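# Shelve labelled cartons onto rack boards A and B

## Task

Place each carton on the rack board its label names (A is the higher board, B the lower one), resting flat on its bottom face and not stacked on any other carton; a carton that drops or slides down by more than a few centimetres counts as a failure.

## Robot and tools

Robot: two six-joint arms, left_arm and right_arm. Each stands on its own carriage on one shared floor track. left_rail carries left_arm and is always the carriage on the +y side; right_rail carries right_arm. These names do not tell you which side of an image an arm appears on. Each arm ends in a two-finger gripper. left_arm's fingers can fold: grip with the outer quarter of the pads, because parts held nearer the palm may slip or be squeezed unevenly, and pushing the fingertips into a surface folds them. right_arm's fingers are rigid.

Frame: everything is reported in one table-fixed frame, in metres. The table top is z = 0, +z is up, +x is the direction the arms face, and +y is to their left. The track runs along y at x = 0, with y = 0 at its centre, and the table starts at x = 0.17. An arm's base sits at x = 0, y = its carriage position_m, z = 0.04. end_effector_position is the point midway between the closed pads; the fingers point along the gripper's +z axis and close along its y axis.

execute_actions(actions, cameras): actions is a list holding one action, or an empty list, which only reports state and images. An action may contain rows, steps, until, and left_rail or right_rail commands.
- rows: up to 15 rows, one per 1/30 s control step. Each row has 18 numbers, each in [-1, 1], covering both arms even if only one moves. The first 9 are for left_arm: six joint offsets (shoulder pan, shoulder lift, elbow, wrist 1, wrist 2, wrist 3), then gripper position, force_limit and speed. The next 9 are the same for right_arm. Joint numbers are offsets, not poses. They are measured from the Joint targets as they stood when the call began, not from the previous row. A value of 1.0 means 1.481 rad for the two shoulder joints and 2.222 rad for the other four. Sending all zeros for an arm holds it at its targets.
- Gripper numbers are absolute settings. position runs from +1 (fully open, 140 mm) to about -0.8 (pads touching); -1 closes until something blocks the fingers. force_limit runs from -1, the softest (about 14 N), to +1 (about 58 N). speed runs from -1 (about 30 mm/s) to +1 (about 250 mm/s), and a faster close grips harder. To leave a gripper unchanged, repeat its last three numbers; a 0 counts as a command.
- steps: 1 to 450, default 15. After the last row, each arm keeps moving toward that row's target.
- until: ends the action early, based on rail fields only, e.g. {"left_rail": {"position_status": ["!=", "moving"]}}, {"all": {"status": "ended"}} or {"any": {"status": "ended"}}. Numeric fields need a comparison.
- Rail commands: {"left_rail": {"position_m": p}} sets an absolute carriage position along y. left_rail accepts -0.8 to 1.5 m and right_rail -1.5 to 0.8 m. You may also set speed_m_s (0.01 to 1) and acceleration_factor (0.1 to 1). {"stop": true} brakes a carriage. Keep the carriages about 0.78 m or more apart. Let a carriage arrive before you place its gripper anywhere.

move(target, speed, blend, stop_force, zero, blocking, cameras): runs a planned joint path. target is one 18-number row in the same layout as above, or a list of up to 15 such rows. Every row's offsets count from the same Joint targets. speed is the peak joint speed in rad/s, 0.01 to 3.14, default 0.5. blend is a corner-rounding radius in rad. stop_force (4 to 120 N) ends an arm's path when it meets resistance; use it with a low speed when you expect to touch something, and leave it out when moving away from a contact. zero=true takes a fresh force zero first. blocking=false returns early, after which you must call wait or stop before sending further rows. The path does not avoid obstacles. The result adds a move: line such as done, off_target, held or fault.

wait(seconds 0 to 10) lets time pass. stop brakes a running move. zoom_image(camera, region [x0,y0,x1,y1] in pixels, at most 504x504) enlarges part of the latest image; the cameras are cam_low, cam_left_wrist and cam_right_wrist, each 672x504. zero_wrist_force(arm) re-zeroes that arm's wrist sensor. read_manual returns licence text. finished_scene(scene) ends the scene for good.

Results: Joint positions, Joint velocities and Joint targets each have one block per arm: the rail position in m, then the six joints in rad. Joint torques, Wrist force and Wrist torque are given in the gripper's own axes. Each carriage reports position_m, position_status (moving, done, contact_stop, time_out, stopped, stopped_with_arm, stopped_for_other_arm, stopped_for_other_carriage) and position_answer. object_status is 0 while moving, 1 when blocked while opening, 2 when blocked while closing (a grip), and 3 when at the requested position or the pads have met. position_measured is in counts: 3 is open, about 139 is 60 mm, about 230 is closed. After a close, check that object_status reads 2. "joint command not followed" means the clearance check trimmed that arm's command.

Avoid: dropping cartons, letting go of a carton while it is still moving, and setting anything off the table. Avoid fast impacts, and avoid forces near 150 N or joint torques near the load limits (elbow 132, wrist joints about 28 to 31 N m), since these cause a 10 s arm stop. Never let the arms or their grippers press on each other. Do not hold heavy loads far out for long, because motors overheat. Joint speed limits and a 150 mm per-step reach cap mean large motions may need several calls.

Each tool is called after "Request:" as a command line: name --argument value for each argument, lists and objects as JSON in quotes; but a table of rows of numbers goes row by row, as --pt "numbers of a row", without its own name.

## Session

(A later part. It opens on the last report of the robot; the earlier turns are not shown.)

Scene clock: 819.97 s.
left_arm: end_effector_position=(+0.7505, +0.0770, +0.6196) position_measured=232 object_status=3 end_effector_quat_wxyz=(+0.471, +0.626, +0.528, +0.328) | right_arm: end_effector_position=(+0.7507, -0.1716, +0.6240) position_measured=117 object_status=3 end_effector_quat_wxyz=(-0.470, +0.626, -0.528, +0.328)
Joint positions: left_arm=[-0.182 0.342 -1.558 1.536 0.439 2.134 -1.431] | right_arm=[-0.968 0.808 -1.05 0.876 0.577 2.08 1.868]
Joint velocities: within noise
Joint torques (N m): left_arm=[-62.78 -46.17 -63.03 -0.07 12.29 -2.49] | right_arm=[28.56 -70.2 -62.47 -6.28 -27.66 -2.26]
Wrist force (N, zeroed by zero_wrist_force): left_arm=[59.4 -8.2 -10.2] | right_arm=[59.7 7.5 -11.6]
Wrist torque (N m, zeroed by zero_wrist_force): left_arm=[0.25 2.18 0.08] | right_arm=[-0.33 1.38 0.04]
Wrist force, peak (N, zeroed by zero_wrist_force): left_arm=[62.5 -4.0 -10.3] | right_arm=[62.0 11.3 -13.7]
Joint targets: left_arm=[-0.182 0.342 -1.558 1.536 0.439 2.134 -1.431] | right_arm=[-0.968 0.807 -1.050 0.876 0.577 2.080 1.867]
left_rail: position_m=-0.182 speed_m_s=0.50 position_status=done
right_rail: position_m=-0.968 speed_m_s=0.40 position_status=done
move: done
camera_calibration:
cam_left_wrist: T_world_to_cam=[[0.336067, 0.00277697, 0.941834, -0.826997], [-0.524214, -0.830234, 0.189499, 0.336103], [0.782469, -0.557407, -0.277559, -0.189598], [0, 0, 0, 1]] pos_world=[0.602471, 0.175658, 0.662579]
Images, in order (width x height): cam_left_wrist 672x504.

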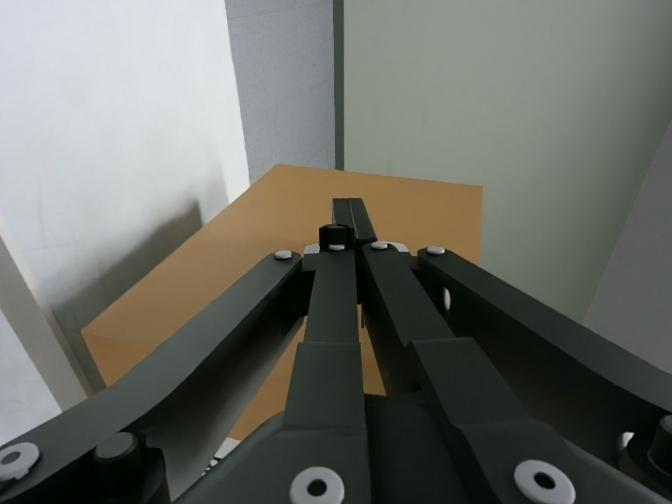

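Request:
move --target '[0,0.000671,0.032621,-0.033068,0,0,-1,0,-1,0,-0.007572,0.041079,-0.036032,0,0,0.1,0,0]' --speed 0.02 --stop_force 8 --cameras '[]'

Scene clock: 835.83 s.
left_arm: end_effector_position=(+0.7506, +0.0770, +0.5776) position_measured=232 object_status=3 end_effector_quat_wxyz=(+0.471, +0.626, +0.528, +0.328) | right_arm: end_effector_position=(+0.7509, -0.1715, +0.5821) position_measured=117 object_status=3 end_effector_quat_wxyz=(-0.470, +0.626, -0.528, +0.328)
Joint positions: left_arm=[-0.182 0.342 -1.557 1.609 0.365 2.134 -1.431] | right_arm=[-0.968 0.807 -1.061 0.967 0.497 2.08 1.867]
Joint velocities: within noise
Joint torques (N m): left_arm=[-57.09 -45.01 -41.28 -0.66 14.22 -2.14] | right_arm=[35.34 -98.68 -46.86 -19.79 -26.63 -2.3]
Wrist force (N, zeroed by zero_wrist_force): left_arm=[58.5 -7.9 -9.8] | right_arm=[58.8 5.7 -11.2]
Wrist torque (N m, zeroed by zero_wrist_force): left_arm=[0.34 2.13 0.09] | right_arm=[-0.40 1.21 0.16]
Wrist force, peak (N, zeroed by zero_wrist_force): left_arm=[61.5 -8.3 -10.6] | right_arm=[61.4 6.6 -12.3]
Joint targets: left_arm=[-0.182 0.342 -1.557 1.609 0.365 2.134 -1.431] | right_arm=[-0.968 0.807 -1.061 0.967 0.497 2.080 1.867]
left_rail: position_m=-0.182 speed_m_s=0.50 position_status=done
right_rail: position_m=-0.968 speed_m_s=0.40 position_status=done
move: done
No camera images: "cameras" was empty.

Request:
move --target '[0,0.000467,0.005992,-0.006303,0,0,-1,0,-1,0,-0.001029,0.007373,-0.006688,0,0,0.1,0,0]' --speed 0.012 --stop_force 8 --cameras '[]'

Scene clock: 841.60 s.
left_arm: end_effector_position=(+0.7506, +0.0770, +0.5756) position_measured=232 object_status=3 end_effector_quat_wxyz=(+0.471, +0.626, +0.528, +0.328) | right_arm: end_effector_position=(+0.7509, -0.1715, +0.5808) position_measured=117 object_status=3 end_effector_quat_wxyz=(-0.471, +0.626, -0.528, +0.328)
Joint positions: left_arm=[-0.182 0.342 -1.557 1.612 0.361 2.134 -1.431] | right_arm=[-0.968 0.807 -1.061 0.97 0.494 2.08 1.867]
Joint velocities: within noise
Joint torques (N m): left_arm=[-55.35 -47.32 -56.3 7.2 14.88 -2.41] | right_arm=[36.21 -67.43 -58.12 -5.89 -25.52 -2.38]
Wrist force (N, zeroed by zero_wrist_force): left_arm=[58.7 -2.6 -11.2] | right_arm=[58.2 1.4 -13.1]
Wrist torque (N m, zeroed by zero_wrist_force): left_arm=[0.14 2.22 0.01] | right_arm=[-0.99 1.27 0.00]
Wrist force, peak (N, zeroed by zero_wrist_force): left_arm=[61.0 -3.1 -10.4] | right_arm=[59.3 6.6 -11.0]
Joint targets: left_arm=[-0.182 0.342 -1.557 1.612 0.361 2.134 -1.431] | right_arm=[-0.968 0.807 -1.061 0.970 0.494 2.080 1.867]
left_rail: position_m=-0.182 speed_m_s=0.50 position_status=done
right_rail: position_m=-0.968 speed_m_s=0.40 position_status=done
move: contact (left_arm, right_arm); right_arm: the elbow is farthest, 0.013 rad from its target
No camera images: "cameras" was empty.

Request:
move --target '[0,0.00035,0.004494,-0.004727,0,0,-1,0,-1,0,-0.000772,0.00553,-0.005016,0,0,0.1,0,0]' --speed 0.01 --stop_force 15 --cameras '["cam_left_wrist"]'

Request:
zoom_image --camera "cam_left_wrist" --region '[40, 140, 376, 392]'

Scene clock: 847.33 s.
left_arm: end_effector_position=(+0.7507, +0.0770, +0.5750) position_measured=232 object_status=3 end_effector_quat_wxyz=(+0.471, +0.626, +0.528, +0.328) | right_arm: end_effector_position=(+0.7509, -0.1715, +0.5800) position_measured=117 object_status=3 end_effector_quat_wxyz=(-0.470, +0.626, -0.528, +0.328)
Joint positions: left_arm=[-0.182 0.342 -1.557 1.613 0.36 2.134 -1.431] | right_arm=[-0.968 0.807 -1.061 0.972 0.493 2.08 1.867]
Joint velocities: within noise
Joint torques (N m): left_arm=[-57.41 -46.88 -46.18 9.22 14.88 -1.63] | right_arm=[35.58 -51.6 -49.87 -4.59 -25.86 -2.24]
Wrist force (N, zeroed by zero_wrist_force): left_arm=[58.9 6.3 -21.9] | right_arm=[59.1 -8.2 -22.2]
Wrist torque (N m, zeroed by zero_wrist_force): left_arm=[-0.13 2.04 -0.11] | right_arm=[-0.90 1.10 0.09]
Wrist force, peak (N, zeroed by zero_wrist_force): left_arm=[59.2 11.8 -25.0] | right_arm=[58.9 -9.5 -24.1]
Joint targets: left_arm=[-0.182 0.342 -1.557 1.613 0.360 2.134 -1.431] | right_arm=[-0.968 0.807 -1.061 0.972 0.493 2.080 1.867]
left_rail: position_m=-0.182 speed_m_s=0.50 position_status=done
right_rail: position_m=-0.968 speed_m_s=0.40 position_status=done
move: contact (left_arm, right_arm); right_arm: the elbow is farthest, 0.011 rad from its target
camera_calibration:
cam_left_wrist: T_world_to_cam=[[0.335653, 0.00269502, 0.941982, -0.784758], [-0.524257, -0.83028, 0.189182, 0.344856], [0.782619, -0.55734, -0.277273, -0.202362], [0, 0, 0, 1]] pos_world=[0.602571, 0.175658, 0.617878]
Images, in order (width x height): cam_left_wrist 672x504.

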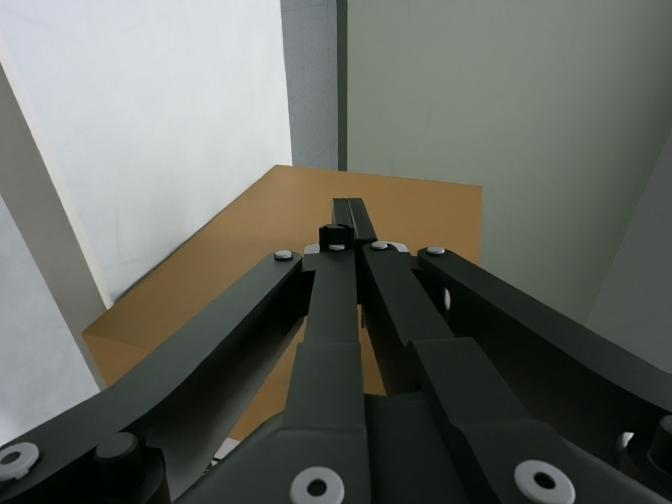

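Scaled by 1.500.

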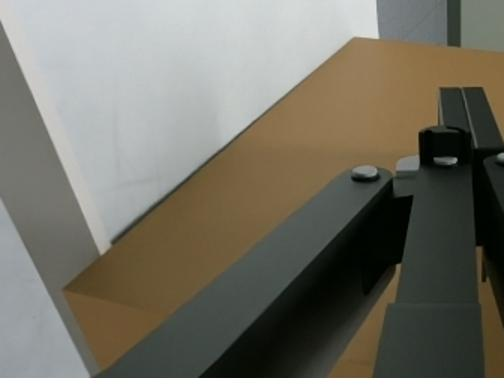

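Request:
move --pt "0.00956 0.00614 -0.00402 0.00157 0.00583 0.00306 -1 0 -1 -0.00456 -0.00947 0.00956 -0.00391 -0.0028 -0.00136 0.1 0 0" --pt "0.0243 -0.02256 0.01519 0.00408 0.0148 0.00783 -1 0 -1 0.01524 -0.03209 0.03277 -0.00905 0.00932 0.00465 0.1 0 0" --pt "0.06235 -0.08109 0.05188 0.01382 0.03785 0.02076 -1 0 -1 0.06119 -0.07359 0.07426 -0.01496 0.03732 0.01937 0.1 0 0" --pt "0.11366 -0.13541 0.08319 0.03059 0.06861 0.03984 -1 0 -1 0.11367 -0.107 0.10683 -0.01437 0.06899 0.0378 0.1 0 0" --pt "0.18169 -0.1801 0.10769 0.05565 0.10869 0.06885 -1 0 -1 0.17114 -0.13089 0.13014 -0.00703 0.1032 0.06046 0.1 0 0" --pt "0.13234 -0.19109 0.18092 -0.0243 0.07921 0.04771 -1 0 -1 0.08778 -0.26064 0.30423 -0.11656 0.05311 0.02745 0.1 0 0" --speed '[0.02,0.1,0.13,0.15,0.15,0.35]' --blend '[0,0.01,0.01,0.01,0.02,0]' --cameras '[]'

Request:
execute_actions --actions '[{"right_rail":{"position_m":-0.977},"steps":60,"until":{"right_rail":{"position_status":["!=","moving"]}}}]' --cameras '[]'

Request:
execute_actions --actions '[{"left_rail":{"position_m":-0.193},"steps":60,"until":{"left_rail":{"position_status":["!=","moving"]}}}]' --cameras '["cam_left_wrist","cam_right_wrist"]'

Scene clock: 886.03 s.
left_arm: end_effector_position=(+0.5157, +0.0613, +0.4889) position_measured=232 object_status=3 end_effector_quat_wxyz=(+0.471, +0.626, +0.528, +0.328) | right_arm: end_effector_position=(+0.5151, -0.3098, +0.4905) position_measured=117 object_status=3 end_effector_quat_wxyz=(-0.472, +0.626, -0.527, +0.328)
Joint positions: left_arm=[-0.182 0.538 -1.84 2.015 0.306 2.31 -1.325] | right_arm=[-0.968 0.938 -1.447 1.647 0.234 2.198 1.928]
Joint velocities: within noise
Joint torques (N m): left_arm=[-17.16 -41.85 -36.89 -2.14 -1.73 -2.38] | right_arm=[-14.68 -70.32 -30.26 -3.9 -2.15 -2.43]
Wrist force (N, zeroed by zero_wrist_force): left_arm=[0.1 -0.2 -0.2] | right_arm=[2.6 1.3 -6.6]
Wrist torque (N m, zeroed by zero_wrist_force): left_arm=[-0.03 -0.02 0.01] | right_arm=[0.27 -0.61 0.00]
Wrist force, peak (N, zeroed by zero_wrist_force): left_arm=[59.3 7.3 -22.1] | right_arm=[59.3 -8.5 -22.4]
Joint targets: left_arm=[-0.182 0.538 -1.840 2.015 0.306 2.310 -1.325] | right_arm=[-0.968 0.938 -1.447 1.648 0.234 2.198 1.928]
left_rail: position_m=-0.182 speed_m_s=0.50 position_status=done
right_rail: position_m=-0.968 speed_m_s=0.40 position_status=done
move: done
No camera images: "cameras" was empty.

Scene clock: 886.53 s.
left_arm: end_effector_position=(+0.5157, +0.0613, +0.4888) position_measured=232 object_status=3 end_effector_quat_wxyz=(+0.471, +0.626, +0.528, +0.328) | right_arm: end_effector_position=(+0.5151, -0.3190, +0.4905) position_measured=117 object_status=3 end_effector_quat_wxyz=(-0.472, +0.626, -0.527, +0.328)
Joint positions: left_arm=[-0.182 0.538 -1.84 2.015 0.306 2.31 -1.325] | right_arm=[-0.977 0.938 -1.447 1.648 0.234 2.198 1.928]
Joint velocities: within noise
Joint torques (N m): left_arm=[-16.76 -46.84 -37.92 -2.23 -1.08 -2.24] | right_arm=[-15.47 -61.08 -34.25 -2.35 -1.99 -2.41]
Wrist force (N, zeroed by zero_wrist_force): left_arm=[0.2 -0.1 0.0] | right_arm=[2.6 1.7 -6.4]
Wrist torque (N m, zeroed by zero_wrist_force): left_arm=[0.00 -0.06 0.00] | right_arm=[0.36 -0.61 0.00]
Wrist force, peak (N, zeroed by zero_wrist_force): left_arm=[0.3 -0.5 0.0] | right_arm=[4.1 1.2 -6.9]
Joint targets: left_arm=[-0.182 0.538 -1.840 2.015 0.306 2.310 -1.325] | right_arm=[-0.977 0.938 -1.447 1.648 0.234 2.198 1.928]
Tool commands: left_gripper/position=-1.0 left_gripper/force_limit=+0.0 left_gripper/speed=-1.0 right_gripper/position=+0.1 right_gripper/force_limit=+0.0 right_gripper/speed=+0.0
left_rail: position_m=-0.182 speed_m_s=0.50 position_status=done
right_rail: position_m=-0.977 speed_m_s=0.40 position_status=done
No camera images: "cameras" was empty.

Scene clock: 887.03 s.
left_arm: end_effector_position=(+0.5156, +0.0502, +0.4888) position_measured=232 object_status=3 end_effector_quat_wxyz=(+0.471, +0.626, +0.528, +0.328) | right_arm: end_effector_position=(+0.5151, -0.3190, +0.4905) position_measured=117 object_status=3 end_effector_quat_wxyz=(-0.472, +0.626, -0.527, +0.328)
Joint positions: left_arm=[-0.193 0.538 -1.84 2.015 0.306 2.31 -1.325] | right_arm=[-0.977 0.938 -1.447 1.648 0.234 2.198 1.928]
Joint velocities: within noise
Joint torques (N m): left_arm=[-14.57 -36.88 -39.04 -1.41 -0.99 -2.34] | right_arm=[-13.23 -53.83 -36.26 -1.43 -1.82 -2.31]
Wrist force (N, zeroed by zero_wrist_force): left_arm=[0.4 -0.2 -0.5] | right_arm=[2.6 1.3 -6.4]
Wrist torque (N m, zeroed by zero_wrist_force): left_arm=[-0.02 -0.09 0.00] | right_arm=[0.28 -0.61 0.00]
Wrist force, peak (N, zeroed by zero_wrist_force): left_arm=[2.4 0.1 -0.7] | right_arm=[2.7 1.6 -6.6]
Joint targets: left_arm=[-0.193 0.538 -1.840 2.015 0.306 2.310 -1.325] | right_arm=[-0.977 0.938 -1.447 1.648 0.234 2.198 1.928]
Tool commands: left_gripper/position=-1.0 left_gripper/force_limit=+0.0 left_gripper/speed=-1.0 right_gripper/position=+0.1 right_gripper/force_limit=+0.0 right_gripper/speed=+0.0
left_rail: position_m=-0.193 speed_m_s=0.50 position_status=done
right_rail: position_m=-0.977 speed_m_s=0.40 position_status=done
camera_calibration:
cam_left_wrist: T_world_to_cam=[[0.33588, 0.00335035, 0.941899, -0.624807], [-0.523373, -0.830745, 0.189589, 0.215085], [0.783113, -0.556643, -0.277277, -0.0575187], [0, 0, 0, 1]] pos_world=[0.367473, 0.148757, 0.531779]
cam_right_wrist: T_world_to_cam=[[-0.367763, 0.0192678, -0.92972, 0.658584], [-0.489968, 0.845734, 0.211341, 0.420299], [0.790368, 0.533256, -0.30159, 0.0869571], [0, 0, 0, 1]] pos_world=[0.379408, -0.414521, 0.549697]
Images, in order (width x height): cam_left_wrist 672x504, cam_right_wrist 672x504.

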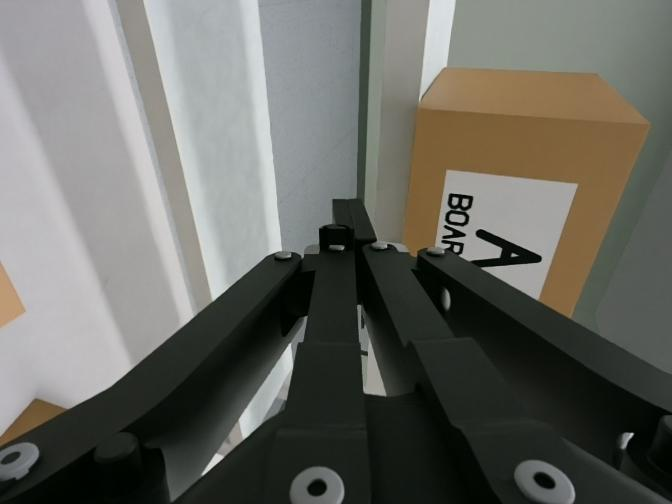

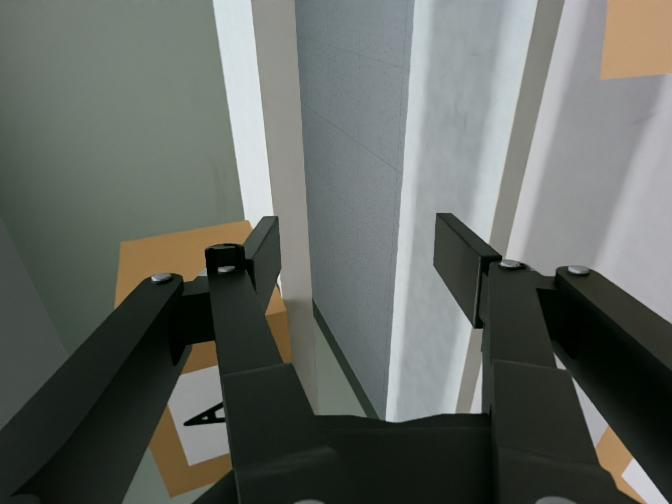

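Request:
execute_actions --actions '[{"left_rail":{"position_m":-0.146},"steps":60,"until":{"left_rail":{"position_status":["!=","moving"]}}}]' --cameras '[]'

Request:
execute_actions --actions '[{"right_rail":{"position_m":-0.93},"steps":60,"until":{"right_rail":{"position_status":["!=","moving"]}}}]' --cameras '[]'

Request:
move --target '[0.21239,0.38606,0.14739,-0.31452,0.11989,0.11814,-1,0,-1,0.13513,0.30679,0.07526,-0.24295,0.08085,0.05558,0.1,0,0]' --speed 0.35 --cameras '["cam_left_wrist","cam_right_wrist"]'

Scene clock: 964.80 s.
left_arm: end_effector_position=(+0.5157, +0.0971, +0.4888) position_measured=232 object_status=3 end_effector_quat_wxyz=(+0.471, +0.626, +0.528, +0.328) | right_arm: end_effector_position=(+0.5151, -0.3189, +0.4904) position_measured=117 object_status=3 end_effector_quat_wxyz=(-0.472, +0.626, -0.527, +0.328)
Joint positions: left_arm=[-0.146 0.538 -1.84 2.015 0.306 2.31 -1.325] | right_arm=[-0.977 0.938 -1.447 1.648 0.234 2.198 1.928]
Joint velocities: within noise
Joint torques (N m): left_arm=[-11.51 -5.53 -46.12 1.43 2.9 -2.15] | right_arm=[-10.69 -45.66 -48 1.75 -0.05 -2.28]
Wrist force (N, zeroed by zero_wrist_force): left_arm=[0.3 0.0 0.0] | right_arm=[2.6 1.5 -6.5]
Wrist torque (N m, zeroed by zero_wrist_force): left_arm=[0.04 -0.07 0.00] | right_arm=[0.33 -0.61 0.00]
Wrist force, peak (N, zeroed by zero_wrist_force): left_arm=[1.9 -0.2 -0.6] | right_arm=[2.8 1.6 -6.9]
Joint targets: left_arm=[-0.146 0.538 -1.840 2.015 0.306 2.310 -1.325] | right_arm=[-0.977 0.938 -1.447 1.648 0.234 2.198 1.928]
Tool commands: left_gripper/position=-1.0 left_gripper/force_limit=+0.0 left_gripper/speed=-1.0 right_gripper/position=+0.1 right_gripper/force_limit=+0.0 right_gripper/speed=+0.0
left_rail: position_m=-0.146 speed_m_s=0.50 position_status=done
right_rail: position_m=-0.977 speed_m_s=0.40 position_status=done
No camera images: "cameras" was empty.

Scene clock: 965.60 s.
left_arm: end_effector_position=(+0.5157, +0.0973, +0.4888) position_measured=232 object_status=3 end_effector_quat_wxyz=(+0.471, +0.626, +0.528, +0.328) | right_arm: end_effector_position=(+0.5151, -0.2720, +0.4904) position_measured=117 object_status=3 end_effector_quat_wxyz=(-0.471, +0.626, -0.527, +0.328)
Joint positions: left_arm=[-0.146 0.538 -1.84 2.015 0.306 2.31 -1.325] | right_arm=[-0.93 0.938 -1.447 1.648 0.234 2.198 1.928]
Joint velocities: within noise
Joint torques (N m): left_arm=[-8.54 -8.49 -48.39 1.25 3.04 -2.49] | right_arm=[-9.42 -56.77 -47.31 1.88 0.03 -2.16]
Wrist force (N, zeroed by zero_wrist_force): left_arm=[0.4 0.0 0.1] | right_arm=[2.6 1.4 -6.5]
Wrist torque (N m, zeroed by zero_wrist_force): left_arm=[0.01 -0.10 0.00] | right_arm=[0.32 -0.62 0.00]
Wrist force, peak (N, zeroed by zero_wrist_force): left_arm=[0.5 -0.3 -0.2] | right_arm=[3.9 1.5 -7.2]
Joint targets: left_arm=[-0.146 0.538 -1.840 2.015 0.306 2.310 -1.325] | right_arm=[-0.930 0.938 -1.447 1.648 0.234 2.198 1.928]
Tool commands: left_gripper/position=-1.0 left_gripper/force_limit=+0.0 left_gripper/speed=-1.0 right_gripper/position=+0.1 right_gripper/force_limit=+0.0 right_gripper/speed=+0.0
left_rail: position_m=-0.146 speed_m_s=0.50 position_status=done
right_rail: position_m=-0.930 speed_m_s=0.40 position_status=done
No camera images: "cameras" was empty.

Scene clock: 968.20 s.
left_arm: end_effector_position=(+0.4282, +0.1715, +0.0949) position_measured=232 object_status=3 end_effector_quat_wxyz=(+0.472, +0.625, +0.528, +0.329) | right_arm: end_effector_position=(+0.4302, -0.1708, +0.0950) position_measured=117 object_status=3 end_effector_quat_wxyz=(-0.471, +0.626, -0.528, +0.328)
Joint positions: left_arm=[-0.146 0.853 -1.268 2.343 -0.393 2.576 -1.062] | right_arm=[-0.93 1.138 -0.993 1.815 -0.306 2.378 2.052]
Joint velocities: within noise
Joint torques (N m): left_arm=[11.89 -30.71 -10.34 -0.41 4.24 2.63] | right_arm=[9.38 -71.67 -19.61 -2.48 5.13 2.65]
Wrist force (N, zeroed by zero_wrist_force): left_arm=[-0.5 0.4 0.1] | right_arm=[3.4 1.3 -6.3]
Wrist torque (N m, zeroed by zero_wrist_force): left_arm=[0.11 0.09 -0.01] | right_arm=[0.25 -0.71 0.03]
Wrist force, peak (N, zeroed by zero_wrist_force): left_arm=[-1.3 2.1 -0.9] | right_arm=[3.3 3.5 -6.9]
Joint targets: left_arm=[-0.146 0.853 -1.268 2.343 -0.393 2.576 -1.062] | right_arm=[-0.930 1.138 -0.993 1.815 -0.306 2.378 2.052]
left_rail: position_m=-0.146 speed_m_s=0.50 position_status=done
right_rail: position_m=-0.930 speed_m_s=0.40 position_status=done
move: done
camera_calibration:
cam_left_wrist: T_world_to_cam=[[0.331417, 0.00478094, 0.943472, -0.223311], [-0.523604, -0.830929, 0.188139, 0.344965], [0.784858, -0.556359, -0.27288, -0.0319096], [0, 0, 0, 1]] pos_world=[0.279679, 0.269955, 0.137079]
cam_right_wrist: T_world_to_cam=[[-0.368607, 0.0201166, -0.929368, 0.257326], [-0.488104, 0.846667, 0.211919, 0.336172], [0.791128, 0.531743, -0.302268, -0.0447115], [0, 0, 0, 1]] pos_world=[0.294311, -0.266027, 0.154395]
Images, in order (width x height): cam_left_wrist 672x504, cam_right_wrist 672x504.

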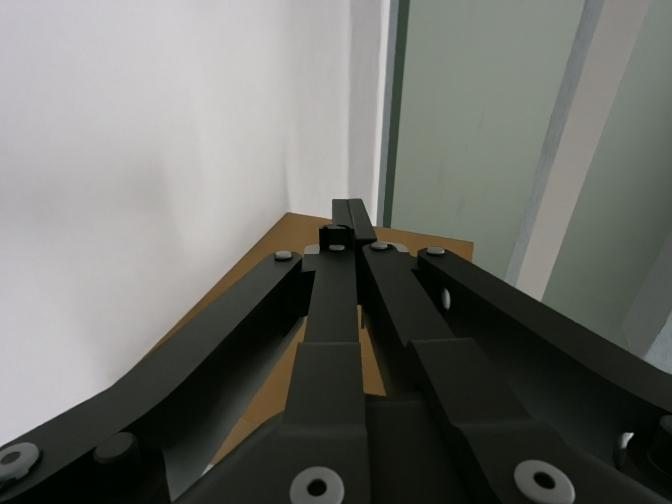

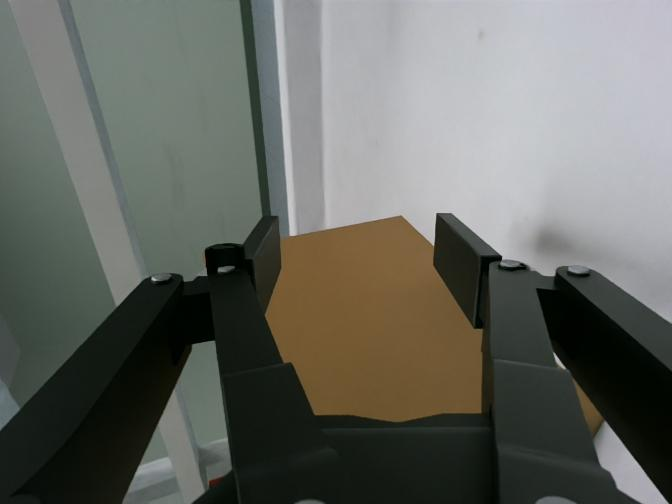

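Request:
zero_wrist_force --arm "left_arm"

Request:
zero_wrist_force --arm "right_arm"

Request:
move --target '[-0.0998,-0.06201,0.05015,-0.06087,-0.05435,-0.06465,-1,0,-1,0.00808,0.04712,-0.0588,0.03034,0.00465,0.00401,0.1,0,0]' --speed 0.04 --stop_force 7 --cameras '[]'

Wrist force sensor zeroed.

Wrist force sensor zeroed.

Scene clock: 1009.80 s.
left_arm: end_effector_position=(+0.4412, +0.1309, +0.0944) position_measured=232 object_status=3 end_effector_quat_wxyz=(+0.471, +0.626, +0.528, +0.328) | right_arm: end_effector_position=(+0.4422, -0.1302, +0.0951) position_measured=117 object_status=3 end_effector_quat_wxyz=(-0.471, +0.626, -0.528, +0.328)
Joint positions: left_arm=[-0.146 0.747 -1.333 2.422 -0.489 2.49 -1.165] | right_arm=[-0.93 1.146 -0.942 1.719 -0.257 2.385 2.058]
Joint velocities: within noise
Joint torques (N m): left_arm=[12.39 -23.47 -30.02 3.89 5.2 1.39] | right_arm=[-13.69 -100.21 -21.64 -1.95 -2.34 -0.72]
Wrist force (N, zeroed by zero_wrist_force): left_arm=[2.9 -1.2 0.5] | right_arm=[1.4 -1.2 -0.4]
Wrist torque (N m, zeroed by zero_wrist_force): left_arm=[-0.04 0.06 0.04] | right_arm=[0.06 0.06 0.12]
Wrist force, peak (N, zeroed by zero_wrist_force): left_arm=[9.5 -1.7 -5.1] | right_arm=[5.7 2.0 -4.7]
Joint targets: left_arm=[-0.146 0.747 -1.333 2.422 -0.489 2.490 -1.165] | right_arm=[-0.930 1.146 -0.942 1.719 -0.257 2.385 2.058]
left_rail: position_m=-0.146 speed_m_s=0.50 position_status=done
right_rail: position_m=-0.930 speed_m_s=0.40 position_status=done
move: contact (left_arm, right_arm); left_arm: the shoulder pan is farthest, 0.042 rad from its target; right_arm: the elbow is farthest, 0.035 rad from its target
No camera images: "cameras" was empty.

Request:
move --target '[-0.01154,-0.009,0.00768,-0.0077,-0.00629,-0.00748,-1,0,-1,0.00305,0.00676,-0.00833,0.00494,0.00176,0.00152,0.1,0,0]' --speed 0.02 --stop_force 50 --cameras '[]'

Scene clock: 1022.97 s.
left_arm: end_effector_position=(+0.4412, +0.1251, +0.0946) position_measured=232 object_status=3 end_effector_quat_wxyz=(+0.471, +0.626, +0.528, +0.328) | right_arm: end_effector_position=(+0.4423, -0.1240, +0.0950) position_measured=117 object_status=3 end_effector_quat_wxyz=(-0.471, +0.626, -0.528, +0.328)
Joint positions: left_arm=[-0.146 0.735 -1.344 2.435 -0.502 2.48 -1.177] | right_arm=[-0.93 1.15 -0.934 1.705 -0.248 2.389 2.061]
Joint velocities: within noise
Joint torques (N m): left_arm=[-11.9 -17.69 -8.7 11.62 26.1 1.58] | right_arm=[5.46 -96.6 -42.03 -12.86 -22.49 -0.89]
Wrist force (N, zeroed by zero_wrist_force): left_arm=[47.5 -3.2 -15.7] | right_arm=[46.7 -7.1 -16.5]
Wrist torque (N m, zeroed by zero_wrist_force): left_arm=[-0.04 1.56 0.04] | right_arm=[0.71 0.89 0.91]
Wrist force, peak (N, zeroed by zero_wrist_force): left_arm=[54.0 -1.0 -18.9] | right_arm=[53.0 -6.5 -21.5]
Joint targets: left_arm=[-0.146 0.735 -1.344 2.435 -0.502 2.480 -1.177] | right_arm=[-0.930 1.150 -0.934 1.705 -0.248 2.389 2.061]
left_rail: position_m=-0.146 speed_m_s=0.50 position_status=done
right_rail: position_m=-0.930 speed_m_s=0.40 position_status=done
move: contact (left_arm, right_arm)
No camera images: "cameras" was empty.

Request:
move --target '[-0.00072,-0.01555,-0.00141,0.0114,-0.00039,-0.00047,-1,0,-1,0.00019,-0.00926,-0.00215,0.00839,0.00011,0.00009,0.1,0,0]' --speed 0.025 --cameras '[]'

Scene clock: 1037.27 s.
left_arm: end_effector_position=(+0.4412, +0.1246, +0.1045) position_measured=232 object_status=3 end_effector_quat_wxyz=(+0.471, +0.626, +0.528, +0.328) | right_arm: end_effector_position=(+0.4422, -0.1235, +0.1075) position_measured=117 object_status=3 end_effector_quat_wxyz=(-0.471, +0.626, -0.528, +0.328)
Joint positions: left_arm=[-0.146 0.733 -1.366 2.432 -0.477 2.479 -1.178] | right_arm=[-0.93 1.15 -0.947 1.7 -0.229 2.389 2.061]
Joint velocities: within noise
Joint torques (N m): left_arm=[-42.22 -61.83 -8.08 13.06 11.45 -2.54] | right_arm=[36.05 -113.51 -68.62 -5.13 -6.26 1.57]
Wrist force (N, zeroed by zero_wrist_force): left_arm=[55.1 -10.0 -9.0] | right_arm=[54.7 4.6 -10.7]
Wrist torque (N m, zeroed by zero_wrist_force): left_arm=[0.16 1.96 0.11] | right_arm=[-0.02 1.19 0.19]
Wrist force, peak (N, zeroed by zero_wrist_force): left_arm=[55.4 -10.0 -8.9] | right_arm=[55.0 5.3 -10.7]
Joint targets: left_arm=[-0.146 0.733 -1.367 2.432 -0.477 2.479 -1.178] | right_arm=[-0.930 1.150 -0.948 1.700 -0.229 2.389 2.061]
left_rail: position_m=-0.146 speed_m_s=0.50 position_status=done
right_rail: position_m=-0.930 speed_m_s=0.40 position_status=done
move: done
No camera images: "cameras" was empty.

Request:
move --pt "0 -0.16146 -0.03919 0.14681 0 0 -1 0 -1 0 -0.0863 -0.02813 0.08564 0 0 0.1 0 0" --pt "0 -0.26515 -0.10239 0.27911 0 0 -1 0 -1 0 -0.14925 -0.0775 0.17697 0 0 0.1 0 0" --pt "-0.08082 -0.23775 -0.12105 0.24732 -0.04613 -0.04294 -1 0 -1 -0.05551 -0.13848 -0.08973 0.16446 -0.03293 -0.0254 0.1 0 0" --pt "-0.14436 -0.19682 -0.14639 0.22614 -0.08342 -0.07075 -1 0 -1 -0.10834 -0.12104 -0.1083 0.15769 -0.06435 -0.0464 0.1 0 0" --speed 0.13 --blend 0.02 --cameras '["cam_left_wrist"]'

Scene clock: 1102.37 s.
left_arm: end_effector_position=(+0.4433, +0.1265, +0.1256) position_measured=232 object_status=3 end_effector_quat_wxyz=(+0.471, +0.626, +0.528, +0.328) | right_arm: end_effector_position=(+0.4427, -0.1225, +0.1205) position_measured=117 object_status=3 end_effector_quat_wxyz=(-0.471, +0.626, -0.528, +0.328)
Joint positions: left_arm=[-0.146 0.733 -1.408 2.417 -0.421 2.479 -1.178] | right_arm=[-0.93 1.15 -0.961 1.693 -0.21 2.389 2.061]
Joint velocities: within noise
Joint torques (N m): left_arm=[-36.95 -66.56 -18.04 11.46 12.2 -2.62] | right_arm=[34.61 -77.64 -46.12 -14.21 -6.81 -0.04]
Wrist force (N, zeroed by zero_wrist_force): left_arm=[51.6 -17.1 -7.8] | right_arm=[51.7 -1.9 -9.1]
Wrist torque (N m, zeroed by zero_wrist_force): left_arm=[0.23 1.82 0.28] | right_arm=[0.50 1.04 2.12]
Wrist force, peak (N, zeroed by zero_wrist_force): left_arm=[55.5 -9.9 -9.4] | right_arm=[55.7 6.7 -10.7]
Joint targets: left_arm=[-0.146 0.733 -1.408 2.417 -0.420 2.479 -1.178] | right_arm=[-0.930 1.150 -0.961 1.693 -0.210 2.389 2.061]
left_rail: position_m=-0.146 speed_m_s=0.50 position_status=done
right_rail: position_m=-0.930 speed_m_s=0.40 position_status=done
move: held (right_arm; a check stopped the path), off_target (left_arm; braked when a check withheld steps of right_arm); path passed 0 of 4 targets; limits=held; left_arm: the wrist 1 is farthest, 0.446 rad from its target; right_arm: the wrist 1 is farthest, 0.331 rad from its target
joint command not followed: on one or more control steps a check withheld the commanded joint targets of the right arm, and it was not sent them on those steps.
cause: the commanded joint targets, or the way to them, would bring a part of the robot too close to another arm (a part of this arm just beyond joint 6 (wrist 2) and a part of the left arm just beyond its joint 2 (shoulder pan)).
camera_calibration:
cam_left_wrist: T_world_to_cam=[[0.335057, 0.00279753, 0.942194, -0.258234], [-0.523703, -0.830739, 0.188703, 0.309702], [0.783245, -0.556655, -0.27688, -0.0591875], [0, 0, 0, 1]] pos_world=[0.295074, 0.225057, 0.168477]
Images, in order (width x height): cam_left_wrist 672x504.

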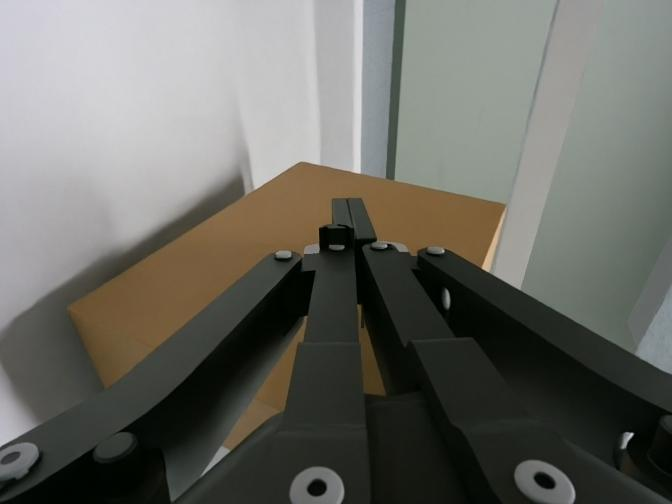

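Request:
move --target '[-0.08082,0.007,-0.01931,-0.01799,-0.04613,-0.04294,-1,0,-1,-0.05551,-0.00235,-0.0124,-0.00315,-0.03293,-0.0254,0.1,0,0]' --speed 0.06 --cameras '[]'

Scene clock: 1138.23 s.
left_arm: end_effector_position=(+0.5086, +0.1250, +0.1302) position_measured=232 object_status=3 end_effector_quat_wxyz=(+0.470, +0.626, +0.528, +0.328) | right_arm: end_effector_position=(+0.5081, -0.1236, +0.1323) position_measured=117 object_status=3 end_effector_quat_wxyz=(-0.470, +0.627, -0.528, +0.328)
Joint positions: left_arm=[-0.146 0.614 -1.398 2.374 -0.46 2.377 -1.273] | right_arm=[-0.93 1.068 -0.964 1.666 -0.217 2.316 2.005]
Joint velocities: within noise
Joint torques (N m): left_arm=[-41.69 -26.54 -19.5 1.97 10.73 -2.59] | right_arm=[9.76 -109.46 -66.05 -17.29 -23.37 -3.43]
Wrist force (N, zeroed by zero_wrist_force): left_arm=[52.3 -11.3 -8.0] | right_arm=[50.9 2.8 -10.4]
Wrist torque (N m, zeroed by zero_wrist_force): left_arm=[0.13 1.79 0.17] | right_arm=[-0.03 1.22 0.68]
Wrist force, peak (N, zeroed by zero_wrist_force): left_arm=[51.9 -16.8 -8.2] | right_arm=[51.6 3.5 -10.2]
Joint targets: left_arm=[-0.146 0.614 -1.398 2.374 -0.460 2.376 -1.274] | right_arm=[-0.930 1.068 -0.964 1.666 -0.217 2.316 2.005]
left_rail: position_m=-0.146 speed_m_s=0.50 position_status=done
right_rail: position_m=-0.930 speed_m_s=0.40 position_status=done
move: done
No camera images: "cameras" was empty.

Request:
move --pt "0 -0.12996 -0.03823 0.12507 0 0 -1 0 -1 0 -0.07363 -0.02874 0.07735 0 0 0.1 0 0" --pt "0 -0.21682 -0.09494 0.23967 0 0 -1 0 -1 0 -0.12767 -0.07443 0.15906 0 0 0.1 0 0" --pt "-0.06401 -0.17589 -0.12029 0.21849 -0.03706 -0.02755 -1 0 -1 -0.05297 -0.11023 -0.093 0.15229 -0.03149 -0.0212 0.1 0 0" --speed 0.13 --blend 0.02 --cameras '["cam_right_wrist"]'

Scene clock: 1155.40 s.
left_arm: end_effector_position=(+0.5759, +0.1241, +0.3603) position_measured=232 object_status=3 end_effector_quat_wxyz=(+0.471, +0.627, +0.527, +0.328) | right_arm: end_effector_position=(+0.5756, -0.1240, +0.3637) position_measured=117 object_status=3 end_effector_quat_wxyz=(-0.471, +0.626, -0.528, +0.328)
Joint positions: left_arm=[-0.146 0.519 -1.658 2.107 0.025 2.294 -1.335] | right_arm=[-0.93 0.99 -1.127 1.459 0.121 2.246 1.958]
Joint velocities: within noise
Joint torques (N m): left_arm=[-50.57 -26.36 -45.16 0.99 13.15 -2.54] | right_arm=[23.63 -69.86 -69.34 -20.55 -26.59 -2.81]
Wrist force (N, zeroed by zero_wrist_force): left_arm=[60.9 -10.3 -10.3] | right_arm=[60.0 4.7 -12.8]
Wrist torque (N m, zeroed by zero_wrist_force): left_arm=[0.08 2.11 0.14] | right_arm=[0.00 1.33 0.33]
Wrist force, peak (N, zeroed by zero_wrist_force): left_arm=[61.3 -9.2 -9.7] | right_arm=[60.7 6.1 -13.2]
Joint targets: left_arm=[-0.146 0.519 -1.658 2.107 0.025 2.294 -1.335] | right_arm=[-0.930 0.990 -1.127 1.459 0.121 2.246 1.958]
left_rail: position_m=-0.146 speed_m_s=0.50 position_status=done
right_rail: position_m=-0.930 speed_m_s=0.40 position_status=done
move: done
camera_calibration:
cam_right_wrist: T_world_to_cam=[[-0.369208, 0.018699, -0.929159, 0.559821], [-0.488769, 0.84645, 0.21125, 0.311242], [0.790437, 0.532139, -0.303376, -0.10259], [0, 0, 0, 1]] pos_world=[0.439907, -0.219327, 0.423289]
Images, in order (width x height): cam_right_wrist 672x504.

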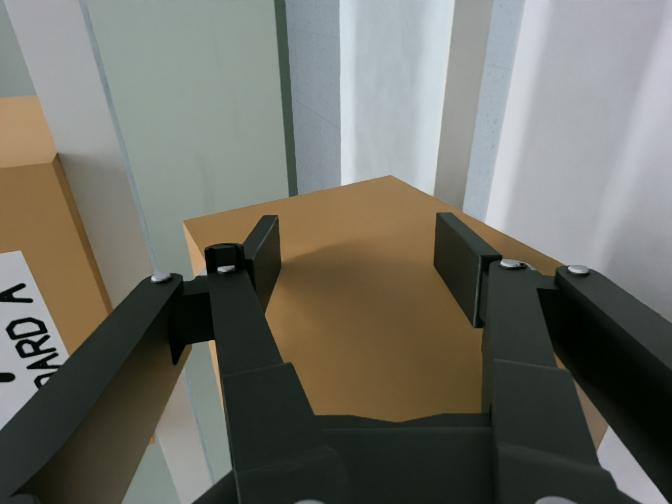

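Request:
move --pt "-0.0359 0.03405 -0.02197 -0.00975 -0.0214 -0.014 -1 0 -1 -0.03469 0.01685 -0.01758 -0.00125 -0.02087 -0.01251 0.1 0 0" --pt "-0.06607 0.07073 -0.04679 -0.01604 -0.03954 -0.02496 -1 0 -1 -0.0673 0.0369 -0.03854 0.00007 -0.04063 -0.02353 0.1 0 0" --pt "-0.0916 0.10916 -0.07433 -0.01922 -0.05498 -0.03373 -1 0 -1 -0.09785 0.06004 -0.06296 0.00386 -0.05925 -0.03328 0.1 0 0" --pt "-0.11335 0.14881 -0.10439 -0.01955 -0.0682 -0.04089 -1 0 -1 -0.12644 0.08623 -0.09101 0.01011 -0.07673 -0.04196 0.1 0 0" --speed 0.1 --blend 0.01 --cameras '["cam_left_wrist"]'

Scene clock: 1171.13 s.
left_arm: end_effector_position=(+0.7660, +0.1238, +0.3603) position_measured=232 object_status=3 end_effector_quat_wxyz=(+0.471, +0.627, +0.527, +0.328) | right_arm: end_effector_position=(+0.7656, -0.1242, +0.3637) position_measured=117 object_status=3 end_effector_quat_wxyz=(-0.471, +0.626, -0.528, +0.328)
Joint positions: left_arm=[-0.146 0.351 -1.438 1.875 -0.018 2.143 -1.426] | right_arm=[-0.93 0.802 -1 1.257 0.144 2.075 1.865]
Joint velocities: within noise
Joint torques (N m): left_arm=[-62.82 -51.98 -55.4 -0.48 12.32 -2.77] | right_arm=[25.37 -98.4 -78.39 -7.44 -26.52 -3.71]
Wrist force (N, zeroed by zero_wrist_force): left_arm=[59.1 -13.9 -9.6] | right_arm=[58.6 21.9 -15.3]
Wrist torque (N m, zeroed by zero_wrist_force): left_arm=[0.22 2.15 0.22] | right_arm=[2.54 1.19 1.08]
Wrist force, peak (N, zeroed by zero_wrist_force): left_arm=[61.3 -10.5 -10.5] | right_arm=[58.6 22.2 -15.0]
Joint targets: left_arm=[-0.146 0.351 -1.438 1.875 -0.018 2.142 -1.426] | right_arm=[-0.930 0.802 -1.000 1.257 0.144 2.075 1.865]
left_rail: position_m=-0.146 speed_m_s=0.50 position_status=done
right_rail: position_m=-0.930 speed_m_s=0.40 position_status=done
move: done
camera_calibration:
cam_left_wrist: T_world_to_cam=[[0.335249, 0.00183866, 0.942128, -0.587521], [-0.524661, -0.830222, 0.188317, 0.432971], [0.782521, -0.55743, -0.277366, -0.247715], [0, 0, 0, 1]] pos_world=[0.617971, 0.222458, 0.403276]
Images, in order (width x height): cam_left_wrist 672x504.

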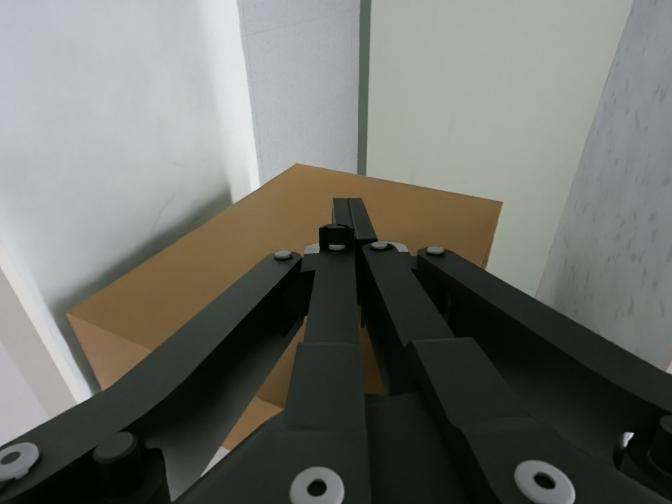

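Request:
move --target '[0,0.00411,0.00383,-0.00656,0,0,-1,0,-1,0,0.00251,0.00385,-0.00553,0,0,0.1,0,0]' --speed 0.02 --cameras '[]'

Request:
move --target '[0,0.01027,0.00957,-0.01641,0,0,-1,0,-1,0,0.00628,0.00964,-0.01382,0,0,0.1,0,0]' --speed 0.015 --stop_force 8 --cameras '[]'

Scene clock: 1204.03 s.
left_arm: end_effector_position=(+0.7662, +0.1238, +0.3524) position_measured=232 object_status=3 end_effector_quat_wxyz=(+0.471, +0.627, +0.527, +0.328) | right_arm: end_effector_position=(+0.7659, -0.1242, +0.3560) position_measured=117 object_status=3 end_effector_quat_wxyz=(-0.471, +0.626, -0.528, +0.328)
Joint positions: left_arm=[-0.146 0.351 -1.432 1.883 -0.033 2.142 -1.426] | right_arm=[-0.93 0.802 -0.996 1.265 0.132 2.075 1.865]
Joint velocities: within noise
Joint torques (N m): left_arm=[-62.46 -51.74 -33.53 -1.08 12.91 -2.36] | right_arm=[47.45 -82.09 -49.35 -17.68 -23.37 -1.99]
Wrist force (N, zeroed by zero_wrist_force): left_arm=[58.5 -11.9 -9.6] | right_arm=[58.9 2.6 -11.5]
Wrist torque (N m, zeroed by zero_wrist_force): left_arm=[0.18 2.12 0.18] | right_arm=[0.17 1.11 0.85]
Wrist force, peak (N, zeroed by zero_wrist_force): left_arm=[59.5 -15.2 -9.5] | right_arm=[58.6 27.1 -17.2]
Joint targets: left_arm=[-0.146 0.351 -1.432 1.883 -0.033 2.142 -1.426] | right_arm=[-0.930 0.802 -0.996 1.266 0.132 2.075 1.865]
left_rail: position_m=-0.146 speed_m_s=0.50 position_status=done
right_rail: position_m=-0.930 speed_m_s=0.40 position_status=done
move: done
No camera images: "cameras" was empty.

Scene clock: 1206.27 s.
left_arm: end_effector_position=(+0.7663, +0.1238, +0.3455) position_measured=232 object_status=3 end_effector_quat_wxyz=(+0.471, +0.627, +0.527, +0.328) | right_arm: end_effector_position=(+0.7659, -0.1241, +0.3513) position_measured=117 object_status=3 end_effector_quat_wxyz=(-0.471, +0.626, -0.528, +0.328)
Joint positions: left_arm=[-0.146 0.351 -1.426 1.89 -0.046 2.142 -1.426] | right_arm=[-0.93 0.802 -0.994 1.271 0.124 2.075 1.865]
Joint velocities: within noise
Joint torques (N m): left_arm=[-61.4 -87.15 -47.25 6.16 13.1 -2.47] | right_arm=[42.47 -99.62 -60.68 -4.95 -22.34 -0.58]
Wrist force (N, zeroed by zero_wrist_force): left_arm=[59.7 -5.3 -9.7] | right_arm=[56.3 -3.7 -15.5]
Wrist torque (N m, zeroed by zero_wrist_force): left_arm=[-0.05 2.07 0.07] | right_arm=[-0.96 1.11 0.24]
Wrist force, peak (N, zeroed by zero_wrist_force): left_arm=[61.7 -3.5 -9.5] | right_arm=[58.9 3.3 -11.6]
Joint targets: left_arm=[-0.146 0.351 -1.426 1.890 -0.046 2.142 -1.426] | right_arm=[-0.930 0.802 -0.994 1.271 0.124 2.075 1.865]
left_rail: position_m=-0.146 speed_m_s=0.50 position_status=done
right_rail: position_m=-0.930 speed_m_s=0.40 position_status=done
move: contact (left_arm, right_arm); left_arm: the wrist 1 is farthest, 0.024 rad from its target; right_arm: the wrist 1 is farthest, 0.023 rad from its target
No camera images: "cameras" was empty.

Request:
move --target '[0,0.00513,0.00478,-0.0082,0,0,-1,0,-1,0,0.00314,0.00482,-0.00691,0,0,0.1,0,0]' --speed 0.01 --stop_force 15 --cameras '["cam_left_wrist","cam_right_wrist"]'

Scene clock: 1216.43 s.
left_arm: end_effector_position=(+0.7663, +0.1238, +0.3407) position_measured=232 object_status=3 end_effector_quat_wxyz=(+0.471, +0.627, +0.527, +0.328) | right_arm: end_effector_position=(+0.7660, -0.1241, +0.3470) position_measured=117 object_status=3 end_effector_quat_wxyz=(-0.471, +0.626, -0.528, +0.328)
Joint positions: left_arm=[-0.146 0.351 -1.423 1.895 -0.055 2.142 -1.426] | right_arm=[-0.93 0.802 -0.992 1.275 0.117 2.075 1.865]
Joint velocities: within noise
Joint torques (N m): left_arm=[-53.97 -74.61 -30.65 13.47 12.81 -2.09] | right_arm=[38.59 -89.08 -50.78 -2.63 -22.38 -0.34]
Wrist force (N, zeroed by zero_wrist_force): left_arm=[60.0 11.2 -1.9] | right_arm=[57.5 -16.1 -13.6]
Wrist torque (N m, zeroed by zero_wrist_force): left_arm=[-0.39 2.26 -0.17] | right_arm=[-0.98 1.11 0.09]
Wrist force, peak (N, zeroed by zero_wrist_force): left_arm=[60.4 15.7 -1.3] | right_arm=[58.0 -20.0 -13.6]
Joint targets: left_arm=[-0.146 0.351 -1.423 1.895 -0.055 2.142 -1.426] | right_arm=[-0.930 0.802 -0.992 1.275 0.117 2.075 1.865]
left_rail: position_m=-0.146 speed_m_s=0.50 position_status=done
right_rail: position_m=-0.930 speed_m_s=0.40 position_status=done
move: contact (left_arm, right_arm)
camera_calibration:
cam_left_wrist: T_world_to_cam=[[0.334909, 0.00170266, 0.942249, -0.568867], [-0.524752, -0.830232, 0.188016, 0.437013], [0.782605, -0.557416, -0.277158, -0.253549], [0, 0, 0, 1]] pos_world=[0.618271, 0.222458, 0.383576]
cam_right_wrist: T_world_to_cam=[[-0.368929, 0.018885, -0.929266, 0.614383], [-0.488743, 0.846468, 0.211239, 0.407881], [0.790583, 0.532104, -0.303057, -0.258284], [0, 0, 0, 1]] pos_world=[0.630208, -0.219427, 0.406491]
Images, in order (width x height): cam_left_wrist 672x504, cam_right_wrist 672x504.

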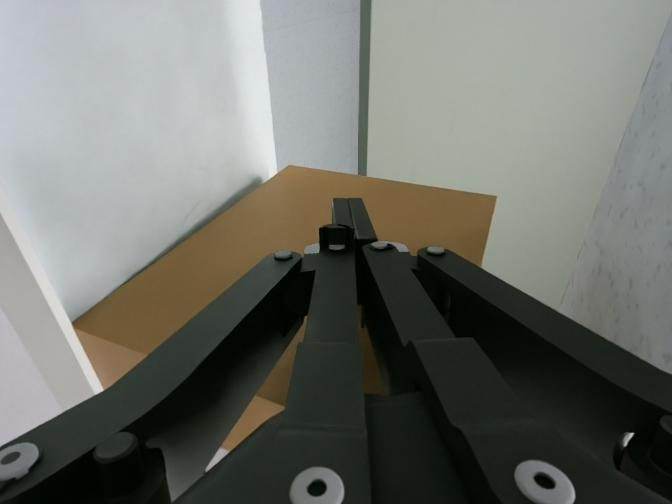

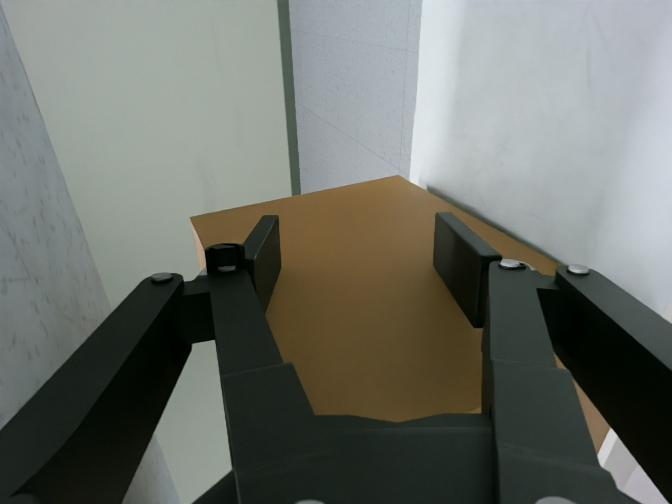

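Request:
move --target '[0,0.00308,0.00287,-0.00492,0,0,-1,0,-1,0,0.00188,0.00289,-0.00415,0,0,0.1,0,0]' --speed 0.01 --stop_force 12 --cameras '["cam_left_wrist"]'

Request:
zoom_image --camera "cam_left_wrist" --region '[40, 140, 376, 392]'

Scene clock: 1233.77 s.
left_arm: end_effector_position=(+0.7663, +0.1238, +0.3375) position_measured=232 object_status=3 end_effector_quat_wxyz=(+0.471, +0.627, +0.527, +0.328) | right_arm: end_effector_position=(+0.7660, -0.1241, +0.3443) position_measured=117 object_status=3 end_effector_quat_wxyz=(-0.471, +0.626, -0.528, +0.328)
Joint positions: left_arm=[-0.146 0.351 -1.42 1.899 -0.061 2.142 -1.426] | right_arm=[-0.93 0.802 -0.991 1.278 0.113 2.075 1.865]
Joint velocities: within noise
Joint torques (N m): left_arm=[-45.34 -69.51 -17.43 19.34 12.75 -1.76] | right_arm=[48.77 -80.52 -43.83 -0.53 -22.46 -0.22]
Wrist force (N, zeroed by zero_wrist_force): left_arm=[58.6 24.6 7.7] | right_arm=[59.3 -25.6 -10.0]
Wrist torque (N m, zeroed by zero_wrist_force): left_arm=[-0.72 2.36 -0.35] | right_arm=[-0.41 1.25 0.12]
Wrist force, peak (N, zeroed by zero_wrist_force): left_arm=[60.0 27.3 9.8] | right_arm=[59.2 -31.4 -9.2]
Joint targets: left_arm=[-0.146 0.351 -1.420 1.899 -0.061 2.142 -1.426] | right_arm=[-0.930 0.802 -0.991 1.278 0.113 2.075 1.865]
left_rail: position_m=-0.146 speed_m_s=0.50 position_status=done
right_rail: position_m=-0.930 speed_m_s=0.40 position_status=done
move: contact (left_arm, right_arm)
camera_calibration:
cam_left_wrist: T_world_to_cam=[[0.334767, 0.00165188, 0.942299, -0.565739], [-0.524744, -0.830268, 0.187879, 0.437617], [0.782671, -0.557362, -0.27708, -0.254441], [0, 0, 0, 1]] pos_world=[0.618171, 0.222458, 0.380375]
Images, in order (width x height): cam_left_wrist 672x504.

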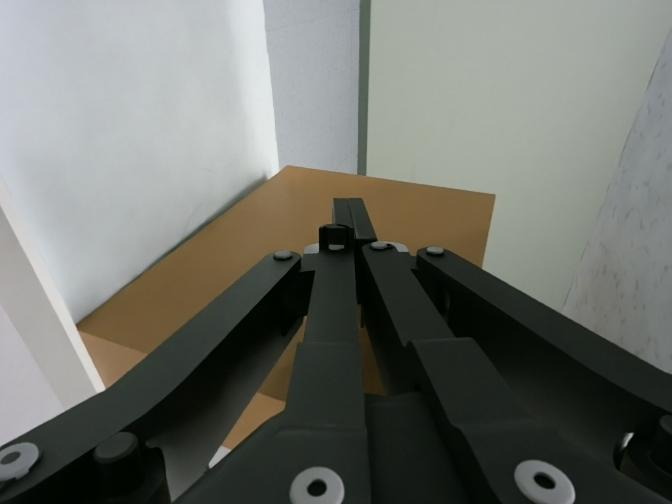

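Scaled by 1.500.

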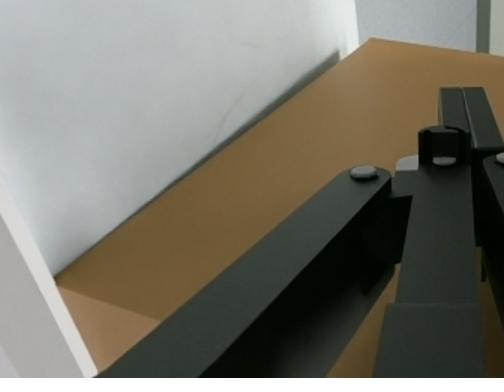

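Request:
move --pt "0.00978 0.00643 -0.00456 0.00214 0.00593 0.00328 -1 0 -1 -0.00442 -0.00785 0.00823 -0.0037 -0.0027 -0.00138 0.1 0 0" --pt "0.03153 -0.03322 0.0255 0.00247 0.01915 0.01044 -1 0 -1 0.02417 -0.03404 0.03628 -0.00995 0.01478 0.0073 0.1 0 0" --pt "0.05706 -0.07165 0.05304 0.00565 0.03459 0.01921 -1 0 -1 0.05472 -0.05718 0.0607 -0.01374 0.0334 0.01705 0.1 0 0" --pt "0.08723 -0.10833 0.07786 0.01194 0.05273 0.03017 -1 0 -1 0.08733 -0.07723 0.08166 -0.01506 0.05316 0.02807 0.1 0 0" --pt "0.12313 -0.14238 0.09983 0.02169 0.07413 0.04417 -1 0 -1 0.12202 -0.09408 0.09924 -0.01381 0.07403 0.04058 0.1 0 0" --pt "0.12627 -0.28359 0.05221 0.16517 0.07561 0.04545 -1 0 -1 0.09115 -0.3079 0.16652 0.05446 0.05536 0.02835 0.1 0 0" --speed '[0.02,0.1,0.12,0.15,0.15,0.35]' --blend '[0,0.01,0.01,0.01,0.02,0]' --cameras '["cam_low"]'

Scene clock: 1331.07 s.
left_arm: end_effector_position=(+0.5156, +0.0971, +0.4894) position_measured=232 object_status=3 end_effector_quat_wxyz=(+0.471, +0.626, +0.528, +0.328) | right_arm: end_effector_position=(+0.5153, -0.2721, +0.4892) position_measured=117 object_status=3 end_effector_quat_wxyz=(-0.471, +0.627, -0.527, +0.328)
Joint positions: left_arm=[-0.146 0.538 -1.84 2.015 0.306 2.31 -1.325] | right_arm=[-0.93 0.937 -1.446 1.648 0.234 2.198 1.928]
Joint velocities: within noise
Joint torques (N m): left_arm=[15.27 -46.15 -59.52 3.23 3.4 2.68] | right_arm=[-13.16 -67.85 -33.27 2.61 -2.22 -2.33]
Wrist force (N, zeroed by zero_wrist_force): left_arm=[0.5 -0.3 -0.2] | right_arm=[1.9 -4.0 0.2]
Wrist torque (N m, zeroed by zero_wrist_force): left_arm=[-0.06 -0.12 0.01] | right_arm=[-0.86 -0.50 -0.04]
Wrist force, peak (N, zeroed by zero_wrist_force): left_arm=[59.2 24.6 7.8] | right_arm=[59.9 -25.8 -10.2]
Joint targets: left_arm=[-0.146 0.538 -1.840 2.015 0.306 2.310 -1.325] | right_arm=[-0.930 0.937 -1.447 1.648 0.234 2.198 1.928]
left_rail: position_m=-0.146 speed_m_s=0.50 position_status=done
right_rail: position_m=-0.930 speed_m_s=0.40 position_status=done
move: done
Images, in order (width x height): cam_low 672x504.

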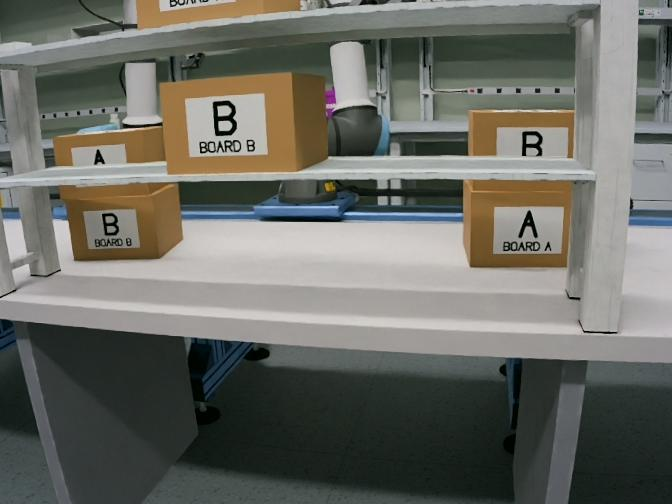

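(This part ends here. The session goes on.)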